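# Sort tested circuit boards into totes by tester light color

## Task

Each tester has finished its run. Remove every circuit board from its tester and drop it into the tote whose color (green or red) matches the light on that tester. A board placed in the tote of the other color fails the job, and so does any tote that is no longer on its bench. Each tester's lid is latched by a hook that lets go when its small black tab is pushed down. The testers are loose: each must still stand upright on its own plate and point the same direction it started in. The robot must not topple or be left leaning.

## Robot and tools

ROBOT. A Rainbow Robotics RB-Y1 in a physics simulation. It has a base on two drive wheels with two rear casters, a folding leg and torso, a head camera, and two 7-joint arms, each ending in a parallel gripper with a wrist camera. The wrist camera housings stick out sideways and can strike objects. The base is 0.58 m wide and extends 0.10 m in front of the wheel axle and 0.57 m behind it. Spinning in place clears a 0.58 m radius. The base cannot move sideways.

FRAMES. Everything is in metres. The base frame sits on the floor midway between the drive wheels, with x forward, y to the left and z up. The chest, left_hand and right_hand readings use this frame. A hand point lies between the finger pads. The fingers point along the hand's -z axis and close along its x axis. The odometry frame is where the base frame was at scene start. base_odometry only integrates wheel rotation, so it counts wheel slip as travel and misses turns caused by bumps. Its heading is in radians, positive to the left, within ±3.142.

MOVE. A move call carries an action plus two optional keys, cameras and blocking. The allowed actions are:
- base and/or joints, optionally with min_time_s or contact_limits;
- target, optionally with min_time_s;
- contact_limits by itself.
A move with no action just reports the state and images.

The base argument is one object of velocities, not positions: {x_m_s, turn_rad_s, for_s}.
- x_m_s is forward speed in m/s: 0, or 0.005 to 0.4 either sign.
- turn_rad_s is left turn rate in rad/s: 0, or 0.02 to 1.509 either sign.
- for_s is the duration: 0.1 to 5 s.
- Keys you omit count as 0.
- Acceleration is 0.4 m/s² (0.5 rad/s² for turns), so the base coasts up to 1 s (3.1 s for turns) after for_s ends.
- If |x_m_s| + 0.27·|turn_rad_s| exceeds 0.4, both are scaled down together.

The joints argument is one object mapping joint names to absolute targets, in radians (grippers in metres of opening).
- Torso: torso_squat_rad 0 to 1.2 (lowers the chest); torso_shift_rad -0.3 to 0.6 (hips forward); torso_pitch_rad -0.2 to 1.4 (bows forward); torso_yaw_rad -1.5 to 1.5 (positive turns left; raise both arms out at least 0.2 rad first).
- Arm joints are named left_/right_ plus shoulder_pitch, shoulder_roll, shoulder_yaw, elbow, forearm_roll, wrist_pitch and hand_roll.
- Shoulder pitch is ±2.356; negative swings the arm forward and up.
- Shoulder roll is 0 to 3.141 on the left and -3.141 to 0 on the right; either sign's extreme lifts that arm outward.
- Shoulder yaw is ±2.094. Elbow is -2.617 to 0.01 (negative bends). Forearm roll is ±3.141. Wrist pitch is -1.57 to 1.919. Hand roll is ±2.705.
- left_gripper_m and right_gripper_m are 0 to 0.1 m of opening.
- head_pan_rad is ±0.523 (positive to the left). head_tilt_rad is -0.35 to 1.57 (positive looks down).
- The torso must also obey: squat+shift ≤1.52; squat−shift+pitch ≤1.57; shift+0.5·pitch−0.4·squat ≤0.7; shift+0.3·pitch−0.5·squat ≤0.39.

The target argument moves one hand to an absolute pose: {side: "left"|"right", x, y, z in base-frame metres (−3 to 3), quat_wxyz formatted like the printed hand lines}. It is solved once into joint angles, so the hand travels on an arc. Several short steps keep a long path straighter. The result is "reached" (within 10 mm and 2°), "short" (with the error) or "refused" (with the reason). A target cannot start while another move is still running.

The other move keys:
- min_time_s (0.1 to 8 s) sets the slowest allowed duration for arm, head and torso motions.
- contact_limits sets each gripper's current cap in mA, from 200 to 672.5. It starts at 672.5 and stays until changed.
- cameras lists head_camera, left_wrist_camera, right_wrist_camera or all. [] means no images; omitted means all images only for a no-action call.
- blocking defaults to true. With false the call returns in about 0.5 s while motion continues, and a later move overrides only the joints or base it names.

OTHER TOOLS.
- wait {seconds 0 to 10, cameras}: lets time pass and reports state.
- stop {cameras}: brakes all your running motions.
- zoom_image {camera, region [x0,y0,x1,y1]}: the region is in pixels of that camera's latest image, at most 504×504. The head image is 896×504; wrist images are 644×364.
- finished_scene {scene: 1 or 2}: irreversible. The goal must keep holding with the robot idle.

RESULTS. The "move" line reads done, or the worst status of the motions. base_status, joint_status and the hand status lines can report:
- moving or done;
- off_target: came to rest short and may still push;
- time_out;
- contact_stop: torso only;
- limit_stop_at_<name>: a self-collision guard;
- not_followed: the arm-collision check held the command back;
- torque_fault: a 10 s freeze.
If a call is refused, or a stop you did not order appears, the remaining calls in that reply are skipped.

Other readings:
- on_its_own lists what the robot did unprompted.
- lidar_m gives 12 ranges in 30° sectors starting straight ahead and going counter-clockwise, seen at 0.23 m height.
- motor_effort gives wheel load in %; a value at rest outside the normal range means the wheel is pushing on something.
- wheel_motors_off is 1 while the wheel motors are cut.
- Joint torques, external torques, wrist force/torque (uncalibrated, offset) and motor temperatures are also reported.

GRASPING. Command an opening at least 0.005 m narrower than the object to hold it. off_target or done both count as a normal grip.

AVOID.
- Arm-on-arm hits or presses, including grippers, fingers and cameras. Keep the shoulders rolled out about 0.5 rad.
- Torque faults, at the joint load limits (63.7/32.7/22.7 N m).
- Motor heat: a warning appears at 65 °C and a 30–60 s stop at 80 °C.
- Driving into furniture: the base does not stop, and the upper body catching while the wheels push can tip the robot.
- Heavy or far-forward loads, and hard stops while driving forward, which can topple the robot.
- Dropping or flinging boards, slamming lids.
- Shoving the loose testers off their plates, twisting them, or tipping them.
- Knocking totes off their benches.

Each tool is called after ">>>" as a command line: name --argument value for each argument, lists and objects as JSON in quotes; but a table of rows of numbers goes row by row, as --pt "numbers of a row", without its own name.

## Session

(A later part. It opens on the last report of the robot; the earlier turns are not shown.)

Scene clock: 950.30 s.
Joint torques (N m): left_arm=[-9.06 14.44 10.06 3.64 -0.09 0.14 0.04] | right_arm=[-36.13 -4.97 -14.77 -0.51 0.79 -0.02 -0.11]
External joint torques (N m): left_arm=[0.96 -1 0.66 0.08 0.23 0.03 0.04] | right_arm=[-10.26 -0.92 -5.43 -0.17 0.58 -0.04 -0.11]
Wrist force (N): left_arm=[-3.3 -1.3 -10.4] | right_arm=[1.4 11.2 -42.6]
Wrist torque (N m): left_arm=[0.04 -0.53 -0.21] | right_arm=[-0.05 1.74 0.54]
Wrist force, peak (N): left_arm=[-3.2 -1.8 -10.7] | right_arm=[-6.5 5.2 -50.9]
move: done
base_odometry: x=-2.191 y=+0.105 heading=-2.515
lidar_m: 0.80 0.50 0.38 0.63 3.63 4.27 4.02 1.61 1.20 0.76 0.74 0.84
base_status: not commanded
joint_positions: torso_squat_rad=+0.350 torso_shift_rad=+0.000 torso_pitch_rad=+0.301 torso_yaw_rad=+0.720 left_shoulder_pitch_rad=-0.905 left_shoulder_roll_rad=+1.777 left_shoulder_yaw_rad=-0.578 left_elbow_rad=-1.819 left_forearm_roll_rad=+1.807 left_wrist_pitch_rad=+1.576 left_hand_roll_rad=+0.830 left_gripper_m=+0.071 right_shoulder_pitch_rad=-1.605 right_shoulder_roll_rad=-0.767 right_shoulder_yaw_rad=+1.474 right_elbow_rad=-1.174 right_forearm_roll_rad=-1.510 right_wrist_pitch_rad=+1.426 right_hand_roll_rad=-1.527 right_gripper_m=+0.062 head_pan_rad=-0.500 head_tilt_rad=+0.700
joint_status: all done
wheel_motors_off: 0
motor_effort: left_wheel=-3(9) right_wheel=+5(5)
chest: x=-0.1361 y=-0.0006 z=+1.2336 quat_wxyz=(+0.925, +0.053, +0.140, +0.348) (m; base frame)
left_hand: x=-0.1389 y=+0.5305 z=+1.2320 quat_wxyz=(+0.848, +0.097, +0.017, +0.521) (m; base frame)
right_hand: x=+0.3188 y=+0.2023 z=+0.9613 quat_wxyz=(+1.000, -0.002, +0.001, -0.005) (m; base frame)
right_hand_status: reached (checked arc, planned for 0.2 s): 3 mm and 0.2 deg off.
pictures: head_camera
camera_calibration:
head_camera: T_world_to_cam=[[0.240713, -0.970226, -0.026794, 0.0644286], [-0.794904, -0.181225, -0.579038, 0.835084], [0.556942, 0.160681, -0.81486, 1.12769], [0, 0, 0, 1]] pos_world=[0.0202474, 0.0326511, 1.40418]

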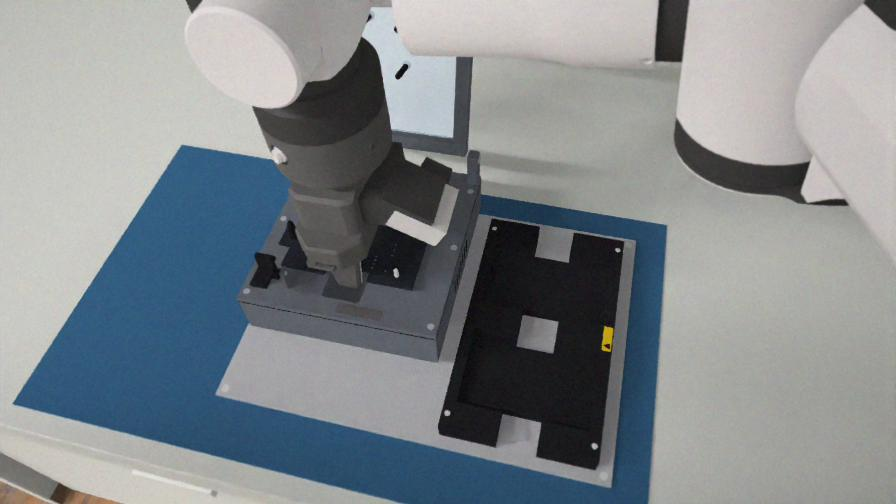

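>>> move --target '{"side":"right","x":0.292,"y":0.202,"z":0.964,"quat_wxyz":[1,0,0,-0.005]}' --min_time_s 1.5 --cameras '["head_camera"]'

>>> zoom_image --camera "head_camera" --region '[190, 150, 540, 430]'

Scene clock: 958.10 s.
Joint torques (N m): left_arm=[-9.25 14.47 10.03 3.43 -0.1 0.1 0.04] | right_arm=[-35.08 -6.16 -15.55 -1.04 1.2 0.3 -0.31]
External joint torques (N m): left_arm=[0.78 -0.98 0.63 -0.13 0.22 -0.01 0.04] | right_arm=[-9.96 -2.32 -5.61 -0.58 1 0.29 -0.31]
Wrist force (N): left_arm=[-3.0 -1.6 -10.6] | right_arm=[1.9 11.2 -42.8]
Wrist torque (N m): left_arm=[0.05 -0.50 -0.20] | right_arm=[-0.09 1.74 0.54]
Wrist force, peak (N): left_arm=[-3.3 -1.4 -10.9] | right_arm=[2.1 11.2 -43.4]
move: done
base_odometry: x=-2.191 y=+0.105 heading=-2.515
lidar_m: 0.80 0.50 0.38 0.64 3.63 4.27 4.01 1.61 1.20 0.75 0.74 0.83
base_status: not commanded
joint_positions: torso_squat_rad=+0.350 torso_shift_rad=+0.000 torso_pitch_rad=+0.301 torso_yaw_rad=+0.720 left_shoulder_pitch_rad=-0.905 left_shoulder_roll_rad=+1.777 left_shoulder_yaw_rad=-0.578 left_elbow_rad=-1.819 left_forearm_roll_rad=+1.807 left_wrist_pitch_rad=+1.576 left_hand_roll_rad=+0.830 left_gripper_m=+0.071 right_shoulder_pitch_rad=-1.605 right_shoulder_roll_rad=-0.786 right_shoulder_yaw_rad=+1.480 right_elbow_rad=-1.309 right_forearm_roll_rad=-1.496 right_wrist_pitch_rad=+1.428 right_hand_roll_rad=-1.644 right_gripper_m=+0.062 head_pan_rad=-0.500 head_tilt_rad=+0.700
joint_status: all done
wheel_motors_off: 0
motor_effort: left_wheel=-2(5) right_wheel=+4(7)
chest: x=-0.1361 y=-0.0006 z=+1.2336 quat_wxyz=(+0.925, +0.053, +0.140, +0.348) (m; base frame)
left_hand: x=-0.1389 y=+0.5305 z=+1.2320 quat_wxyz=(+0.848, +0.097, +0.017, +0.521) (m; base frame)
right_hand: x=+0.2913 y=+0.2012 z=+0.9624 quat_wxyz=(+1.000, -0.002, +0.001, -0.005) (m; base frame)
right_hand_status: reached (checked arc, planned for 1.5 s): 2 mm and 0.2 deg off.
pictures: head_camera
camera_calibration:
head_camera: T_world_to_cam=[[0.240713, -0.970226, -0.026794, 0.0644286], [-0.794904, -0.181225, -0.579038, 0.835084], [0.556942, 0.160681, -0.81486, 1.12769], [0, 0, 0, 1]] pos_world=[0.0202474, 0.0326511, 1.40418]

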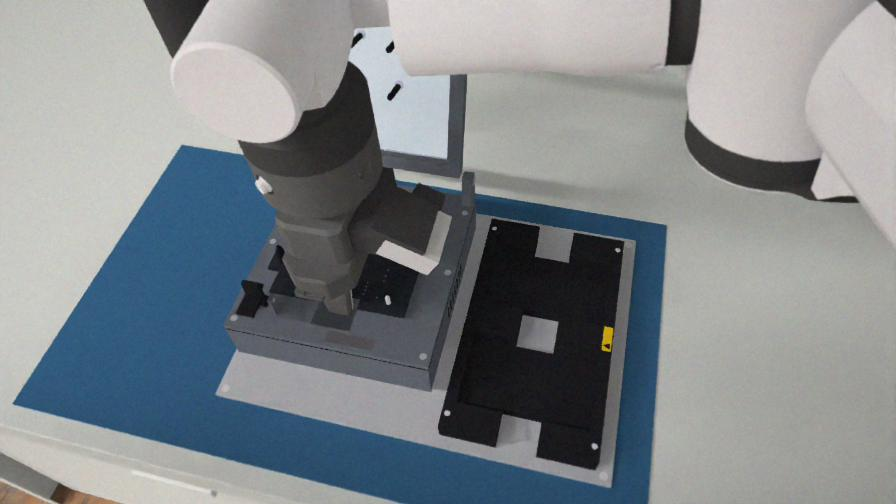

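Scaled by 1.440 from the camera's 896x504 image, which has a finer 1280x720 frame.

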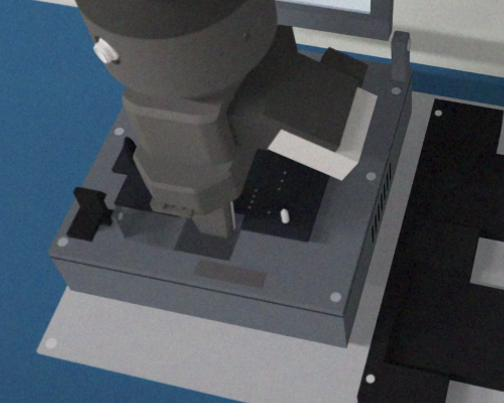

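>>> move --target '{"side":"right","x":0.293,"y":0.198,"z":0.955,"quat_wxyz":[1,0,0,-0.005]}'

>>> move --target '{"side":"right","x":0.293,"y":0.198,"z":0.946,"quat_wxyz":[1,0,0,-0.005]}'

>>> move --joints '{"right_gripper_m":0.082}'

>>> move --target '{"side":"right","x":0.293,"y":0.198,"z":1.0,"quat_wxyz":[1,0,0,-0.005]}'

>>> move --target '{"side":"right","x":0.29,"y":0.05,"z":1.12,"quat_wxyz":[1,0,0,0]}' --cameras '["head_camera","right_wrist_camera"]'

>>> zoom_image --camera "head_camera" --region '[190, 150, 540, 430]'

Scene clock: 966.60 s.
Joint torques (N m): left_arm=[-9.15 14.48 9.88 3.59 -0.07 0.04 0.01] | right_arm=[-35.94 -5.35 -15.89 -0.7 0.91 0.24 -0.19]
External joint torques (N m): left_arm=[0.87 -0.97 0.48 0.03 0.25 -0.06 0.01] | right_arm=[-10.97 -1.46 -5.96 -0.18 0.71 0.23 -0.19]
Wrist force (N): left_arm=[-3.1 -1.4 -10.7] | right_arm=[2.0 11.0 -43.1]
Wrist torque (N m): left_arm=[0.04 -0.51 -0.20] | right_arm=[-0.04 1.70 0.52]
Wrist force, peak (N): left_arm=[-3.0 -1.4 -11.0] | right_arm=[-0.5 7.0 -49.7]
move: done
base_odometry: x=-2.191 y=+0.105 heading=-2.515
lidar_m: 0.80 0.50 0.38 0.64 3.62 4.28 4.01 1.61 1.20 0.76 0.74 0.84
base_status: not commanded
joint_positions: torso_squat_rad=+0.350 torso_shift_rad=+0.000 torso_pitch_rad=+0.301 torso_yaw_rad=+0.720 left_shoulder_pitch_rad=-0.905 left_shoulder_roll_rad=+1.777 left_shoulder_yaw_rad=-0.578 left_elbow_rad=-1.819 left_forearm_roll_rad=+1.807 left_wrist_pitch_rad=+1.576 left_hand_roll_rad=+0.830 left_gripper_m=+0.071 right_shoulder_pitch_rad=-1.587 right_shoulder_roll_rad=-0.795 right_shoulder_yaw_rad=+1.487 right_elbow_rad=-1.319 right_forearm_roll_rad=-1.485 right_wrist_pitch_rad=+1.411 right_hand_roll_rad=-1.644 right_gripper_m=+0.062 head_pan_rad=-0.500 head_tilt_rad=+0.700
joint_status: all done
wheel_motors_off: 0
motor_effort: left_wheel=-5(6) right_wheel=+4(5)
chest: x=-0.1361 y=-0.0006 z=+1.2336 quat_wxyz=(+0.925, +0.053, +0.140, +0.348) (m; base frame)
left_hand: x=-0.1389 y=+0.5305 z=+1.2320 quat_wxyz=(+0.848, +0.097, +0.017, +0.521) (m; base frame)
right_hand: x=+0.2922 y=+0.1969 z=+0.9534 quat_wxyz=(+1.000, -0.002, +0.001, -0.005) (m; base frame)
right_hand_status: reached (checked arc, planned for 0.1 s): 2 mm and 0.2 deg off.
camera_calibration:
head_camera: T_world_to_cam=[[0.24066, -0.970242, -0.0267145, 0.0643425], [-0.794914, -0.181229, -0.579023, 0.834984], [0.556951, 0.160584, -0.814873, 1.12776], [0, 0, 0, 1]] pos_world=[0.0201475, 0.032651, 1.40418]
left_wrist_camera: T_world_to_cam=[[0.442314, 0.894647, 0.0629703, -0.492097], [0.83956, -0.437727, 0.321767, -0.0133483], [0.315431, -0.0894545, -0.944723, 1.32422], [0, 0, 0, 1]] pos_world=[-0.188832, 0.552868, 1.2863]
right_wrist_camera: T_world_to_cam=[[-0.999442, 0.0298998, -0.0148895, 0.302789], [0.0202829, 0.897433, 0.440684, -0.569594], [0.0265387, 0.440136, -0.897539, 0.832973], [0, 0, 0, 1]] pos_world=[0.292067, 0.135498, 1.00314]

Scene clock: 967.30 s.
Joint torques (N m): left_arm=[-9.08 14.46 10.09 3.5 -0.11 0.07 0.01] | right_arm=[-27.04 -6.67 -10.62 3.38 2.57 -1.62 0.08]
External joint torques (N m): left_arm=[0.95 -0.97 0.69 -0.05 0.21 -0.04 0.01] | right_arm=[-2.06 -2.76 -0.76 3.95 2.37 -1.63 0.08]
Wrist force (N): left_arm=[-3.4 -1.1 -10.6] | right_arm=[-10.6 4.8 -16.3]
Wrist torque (N m): left_arm=[-0.01 -0.54 -0.22] | right_arm=[-0.23 0.13 0.47]
Wrist force, peak (N): left_arm=[-3.6 -1.6 -10.7] | right_arm=[2.0 10.9 -43.0]
move: done
base_odometry: x=-2.191 y=+0.105 heading=-2.515
lidar_m: 0.80 0.51 0.38 0.64 3.62 4.27 4.01 1.61 1.20 0.77 0.75 0.84
base_status: not commanded
joint_positions: torso_squat_rad=+0.350 torso_shift_rad=+0.000 torso_pitch_rad=+0.300 torso_yaw_rad=+0.720 left_shoulder_pitch_rad=-0.905 left_shoulder_roll_rad=+1.777 left_shoulder_yaw_rad=-0.578 left_elbow_rad=-1.819 left_forearm_roll_rad=+1.807 left_wrist_pitch_rad=+1.576 left_hand_roll_rad=+0.830 left_gripper_m=+0.071 right_shoulder_pitch_rad=-1.575 right_shoulder_roll_rad=-0.788 right_shoulder_yaw_rad=+1.493 right_elbow_rad=-1.309 right_forearm_roll_rad=-1.476 right_wrist_pitch_rad=+1.394 right_hand_roll_rad=-1.641 right_gripper_m=+0.062 head_pan_rad=-0.500 head_tilt_rad=+0.700
joint_status: all done
wheel_motors_off: 0
motor_effort: left_wheel=-1(6) right_wheel=+5(7)
chest: x=-0.1368 y=-0.0008 z=+1.2337 quat_wxyz=(+0.925, +0.053, +0.140, +0.348) (m; base frame)
left_hand: x=-0.1396 y=+0.5303 z=+1.2323 quat_wxyz=(+0.848, +0.097, +0.016, +0.521) (m; base frame)
right_hand: x=+0.2917 y=+0.1977 z=+0.9464 quat_wxyz=(+1.000, +0.000, +0.000, -0.004) (m; base frame)
right_hand_status: reached (checked arc, planned for 0.1 s): 1 mm and 0.1 deg off.
camera_calibration:
head_camera: T_world_to_cam=[[0.240696, -0.970231, -0.0267726, 0.064451], [-0.794215, -0.181024, -0.580045, 0.835765], [0.557932, 0.160878, -0.814144, 1.12741], [0, 0, 0, 1]] pos_world=[0.0192465, 0.0324506, 1.40438]
left_wrist_camera: T_world_to_cam=[[0.442259, 0.894618, 0.0637713, -0.492652], [0.83918, -0.437848, 0.322591, -0.0139832], [0.316518, -0.0891531, -0.944388, 1.32422], [0, 0, 0, 1]] pos_world=[-0.189524, 0.55267, 1.2865]
right_wrist_camera: T_world_to_cam=[[-0.999447, 0.0286424, -0.0168959, 0.304343], [0.0181833, 0.896096, 0.443488, -0.568965], [0.0278429, 0.442935, -0.896121, 0.824084], [0, 0, 0, 1]] pos_world=[0.291575, 0.136114, 0.99595]

Scene clock: 968.00 s.
Joint torques (N m): left_arm=[-9.34 14.32 10.17 3.54 -0.17 0.18 -0.07] | right_arm=[-24.48 -5.12 -10.8 0.46 0.37 -0.29 -0.05]
External joint torques (N m): left_arm=[0.69 -1.12 0.77 -0.02 0.16 0.07 -0.07] | right_arm=[0.51 -1.22 -0.94 1.03 0.16 -0.3 -0.05]
Wrist force (N): left_arm=[-3.2 -1.3 -10.6] | right_arm=[2.0 10.6 -13.2]
Wrist torque (N m): left_arm=[0.02 -0.52 -0.21] | right_arm=[-0.05 0.80 0.52]
Wrist force, peak (N): left_arm=[-3.3 -1.5 -10.7] | right_arm=[-10.3 5.4 -16.5]
move: done
base_odometry: x=-2.191 y=+0.105 heading=-2.515
lidar_m: 0.80 0.49 0.38 0.64 3.62 4.27 4.02 1.61 1.20 0.76 0.75 0.83
base_status: not commanded
joint_positions: torso_squat_rad=+0.350 torso_shift_rad=+0.000 torso_pitch_rad=+0.300 torso_yaw_rad=+0.720 left_shoulder_pitch_rad=-0.905 left_shoulder_roll_rad=+1.777 left_shoulder_yaw_rad=-0.578 left_elbow_rad=-1.819 left_forearm_roll_rad=+1.807 left_wrist_pitch_rad=+1.576 left_hand_roll_rad=+0.830 left_gripper_m=+0.071 right_shoulder_pitch_rad=-1.575 right_shoulder_roll_rad=-0.788 right_shoulder_yaw_rad=+1.493 right_elbow_rad=-1.308 right_forearm_roll_rad=-1.475 right_wrist_pitch_rad=+1.394 right_hand_roll_rad=-1.641 right_gripper_m=+0.082 head_pan_rad=-0.500 head_tilt_rad=+0.700
joint_status: all done
wheel_motors_off: 0
motor_effort: left_wheel=-2(2) right_wheel=+6(7)
chest: x=-0.1367 y=-0.0008 z=+1.2337 quat_wxyz=(+0.925, +0.053, +0.140, +0.348) (m; base frame)
left_hand: x=-0.1394 y=+0.5303 z=+1.2322 quat_wxyz=(+0.848, +0.097, +0.016, +0.521) (m; base frame)
right_hand: x=+0.2924 y=+0.1978 z=+0.9466 quat_wxyz=(+1.000, +0.000, +0.000, -0.005) (m; base frame)
camera_calibration:
head_camera: T_world_to_cam=[[0.240686, -0.970233, -0.0268052, 0.0644488], [-0.794298, -0.18102, -0.579933, 0.835767], [0.557817, 0.160873, -0.814223, 1.12741], [0, 0, 0, 1]] pos_world=[0.0194466, 0.0324506, 1.40438]
left_wrist_camera: T_world_to_cam=[[0.442253, 0.894627, 0.0636756, -0.492578], [0.839251, -0.437828, 0.322435, -0.0138629], [0.316338, -0.0891579, -0.944448, 1.32423], [0, 0, 0, 1]] pos_world=[-0.189426, 0.55267, 1.2865]
right_wrist_camera: T_world_to_cam=[[-0.999402, 0.0295936, -0.0178595, 0.30577], [0.0185887, 0.895776, 0.444116, -0.569768], [0.0291411, 0.443519, -0.895791, 0.823459], [0, 0, 0, 1]] pos_world=[0.292182, 0.136117, 0.996152]

Scene clock: 968.80 s.
Joint torques (N m): left_arm=[-9.01 14.22 10.1 3.54 -0.16 -0.01 0.07] | right_arm=[-21.49 -4.13 -9.61 -0.48 -0.04 -0.2 -0.17]
External joint torques (N m): left_arm=[1.02 -1.21 0.7 -0.02 0.16 -0.11 0.07] | right_arm=[3.54 -0.28 0.58 -0.29 -0.24 -0.2 -0.17]
Wrist force (N): left_arm=[-3.2 -1.2 -10.6] | right_arm=[2.1 10.8 -13.1]
Wrist torque (N m): left_arm=[0.03 -0.53 -0.21] | right_arm=[-0.07 0.80 0.53]
Wrist force, peak (N): left_arm=[-3.3 -1.4 -10.9] | right_arm=[2.0 11.0 -14.7]
move: done
base_odometry: x=-2.191 y=+0.105 heading=-2.515
lidar_m: 0.80 0.51 0.39 0.63 3.62 4.26 4.01 1.62 1.20 0.76 0.74 0.84
base_status: not commanded
joint_positions: torso_squat_rad=+0.350 torso_shift_rad=+0.000 torso_pitch_rad=+0.300 torso_yaw_rad=+0.720 left_shoulder_pitch_rad=-0.905 left_shoulder_roll_rad=+1.777 left_shoulder_yaw_rad=-0.578 left_elbow_rad=-1.819 left_forearm_roll_rad=+1.807 left_wrist_pitch_rad=+1.576 left_hand_roll_rad=+0.830 left_gripper_m=+0.071 right_shoulder_pitch_rad=-1.666 right_shoulder_roll_rad=-0.824 right_shoulder_yaw_rad=+1.451 right_elbow_rad=-1.356 right_forearm_roll_rad=-1.537 right_wrist_pitch_rad=+1.494 right_hand_roll_rad=-1.655 right_gripper_m=+0.082 head_pan_rad=-0.500 head_tilt_rad=+0.700
joint_status: all done
wheel_motors_off: 0
motor_effort: left_wheel=-4(4) right_wheel=+4(7)
chest: x=-0.1367 y=-0.0008 z=+1.2337 quat_wxyz=(+0.925, +0.053, +0.140, +0.348) (m; base frame)
left_hand: x=-0.1394 y=+0.5304 z=+1.2323 quat_wxyz=(+0.848, +0.097, +0.016, +0.521) (m; base frame)
right_hand: x=+0.2931 y=+0.1983 z=+1.0003 quat_wxyz=(+1.000, +0.000, +0.000, -0.005) (m; base frame)
right_hand_status: reached (checked arc, planned for 0.3 s): 0 mm and 0.0 deg off.
camera_calibration:
head_camera: T_world_to_cam=[[0.240689, -0.970232, -0.026803, 0.0644457], [-0.794297, -0.181024, -0.579933, 0.835768], [0.557817, 0.160873, -0.814223, 1.12741], [0, 0, 0, 1]] pos_world=[0.0194466, 0.0324506, 1.40438]
left_wrist_camera: T_world_to_cam=[[0.442165, 0.89467, 0.0636897, -0.492726], [0.839263, -0.437741, 0.32252, -0.0139748], [0.316429, -0.0891547, -0.944417, 1.32422], [0, 0, 0, 1]] pos_world=[-0.189425, 0.55277, 1.2865]
right_wrist_camera: T_world_to_cam=[[-0.999399, 0.0299596, -0.0174442, 0.306923], [0.0190879, 0.895565, 0.44452, -0.594578], [0.0289401, 0.44392, -0.895599, 0.871033], [0, 0, 0, 1]] pos_world=[0.29288, 0.136619, 1.04975]

Scene clock: 970.10 s.
Joint torques (N m): left_arm=[-9.3 14.2 10.05 3.47 -0.14 0.09 0.03] | right_arm=[-16.15 -0.93 -10.27 1.19 0.03 -0.16 -0.2]
External joint torques (N m): left_arm=[0.72 -1.24 0.65 -0.09 0.18 -0.01 0.03] | right_arm=[1.7 1.41 0.1 -0.37 -0.17 -0.16 -0.2]
Wrist force (N): left_arm=[-3.1 -1.4 -10.6] | right_arm=[2.2 10.9 -13.5]
Wrist torque (N m): left_arm=[0.04 -0.51 -0.22] | right_arm=[-0.08 0.83 0.53]
Wrist force, peak (N): left_arm=[-3.3 -1.6 -10.9] | right_arm=[2.5 10.8 -14.8]
move: done
base_odometry: x=-2.191 y=+0.105 heading=-2.515
lidar_m: 0.80 0.50 0.39 0.63 3.64 4.26 4.01 1.61 1.20 0.76 0.75 0.84
base_status: not commanded
joint_positions: torso_squat_rad=+0.350 torso_shift_rad=+0.000 torso_pitch_rad=+0.300 torso_yaw_rad=+0.720 left_shoulder_pitch_rad=-0.905 left_shoulder_roll_rad=+1.777 left_shoulder_yaw_rad=-0.578 left_elbow_rad=-1.819 left_forearm_roll_rad=+1.807 left_wrist_pitch_rad=+1.576 left_hand_roll_rad=+0.830 left_gripper_m=+0.071 right_shoulder_pitch_rad=-1.822 right_shoulder_roll_rad=-1.381 right_shoulder_yaw_rad=+1.323 right_elbow_rad=-1.943 right_forearm_roll_rad=-1.770 right_wrist_pitch_rad=+1.702 right_hand_roll_rad=-1.719 right_gripper_m=+0.082 head_pan_rad=-0.500 head_tilt_rad=+0.700
joint_status: all done
wheel_motors_off: 0
motor_effort: left_wheel=-4(6) right_wheel=+3(6)
chest: x=-0.1367 y=-0.0008 z=+1.2337 quat_wxyz=(+0.925, +0.053, +0.140, +0.348) (m; base frame)
left_hand: x=-0.1394 y=+0.5304 z=+1.2323 quat_wxyz=(+0.848, +0.097, +0.016, +0.521) (m; base frame)
right_hand: x=+0.2901 y=+0.0503 z=+1.1194 quat_wxyz=(+1.000, +0.000, +0.000, +0.000) (m; base frame)
right_hand_status: reached (checked arc, planned for 0.9 s): 1 mm and 0.1 deg off.
pictures: head_camera, right_wrist_camera
camera_calibration:
head_camera: T_world_to_cam=[[0.240686, -0.970233, -0.0268052, 0.0644488], [-0.794298, -0.18102, -0.579933, 0.835767], [0.557817, 0.160873, -0.814223, 1.12741], [0, 0, 0, 1]] pos_world=[0.0194466, 0.0324506, 1.40438]
right_wrist_camera: T_world_to_cam=[[-0.999639, 0.0201535, -0.017764, 0.311358], [0.0101818, 0.896119, 0.443697, -0.511419], [0.0248607, 0.443356, -0.896001, 1.04521], [0, 0, 0, 1]] pos_world=[0.290468, -0.0113801, 1.16895]

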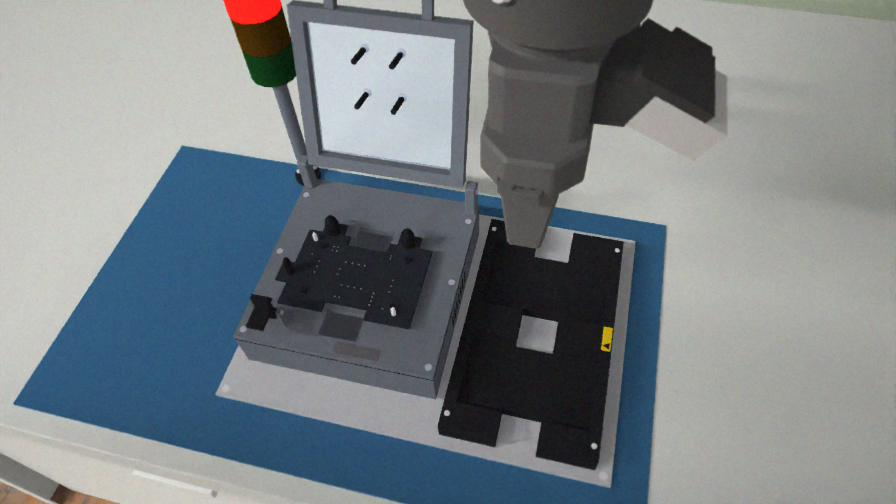

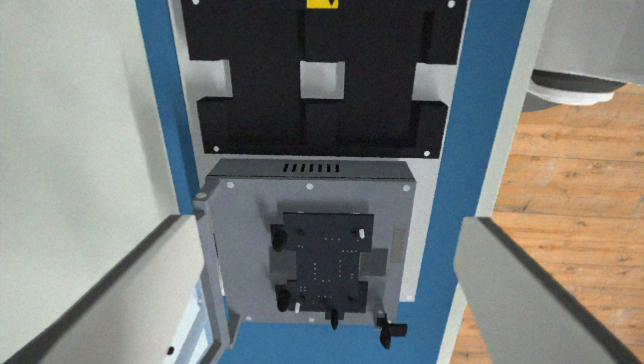

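Scaled by 1.440 from the camera's 896x504 image, which has a finer 1280x720 frame.

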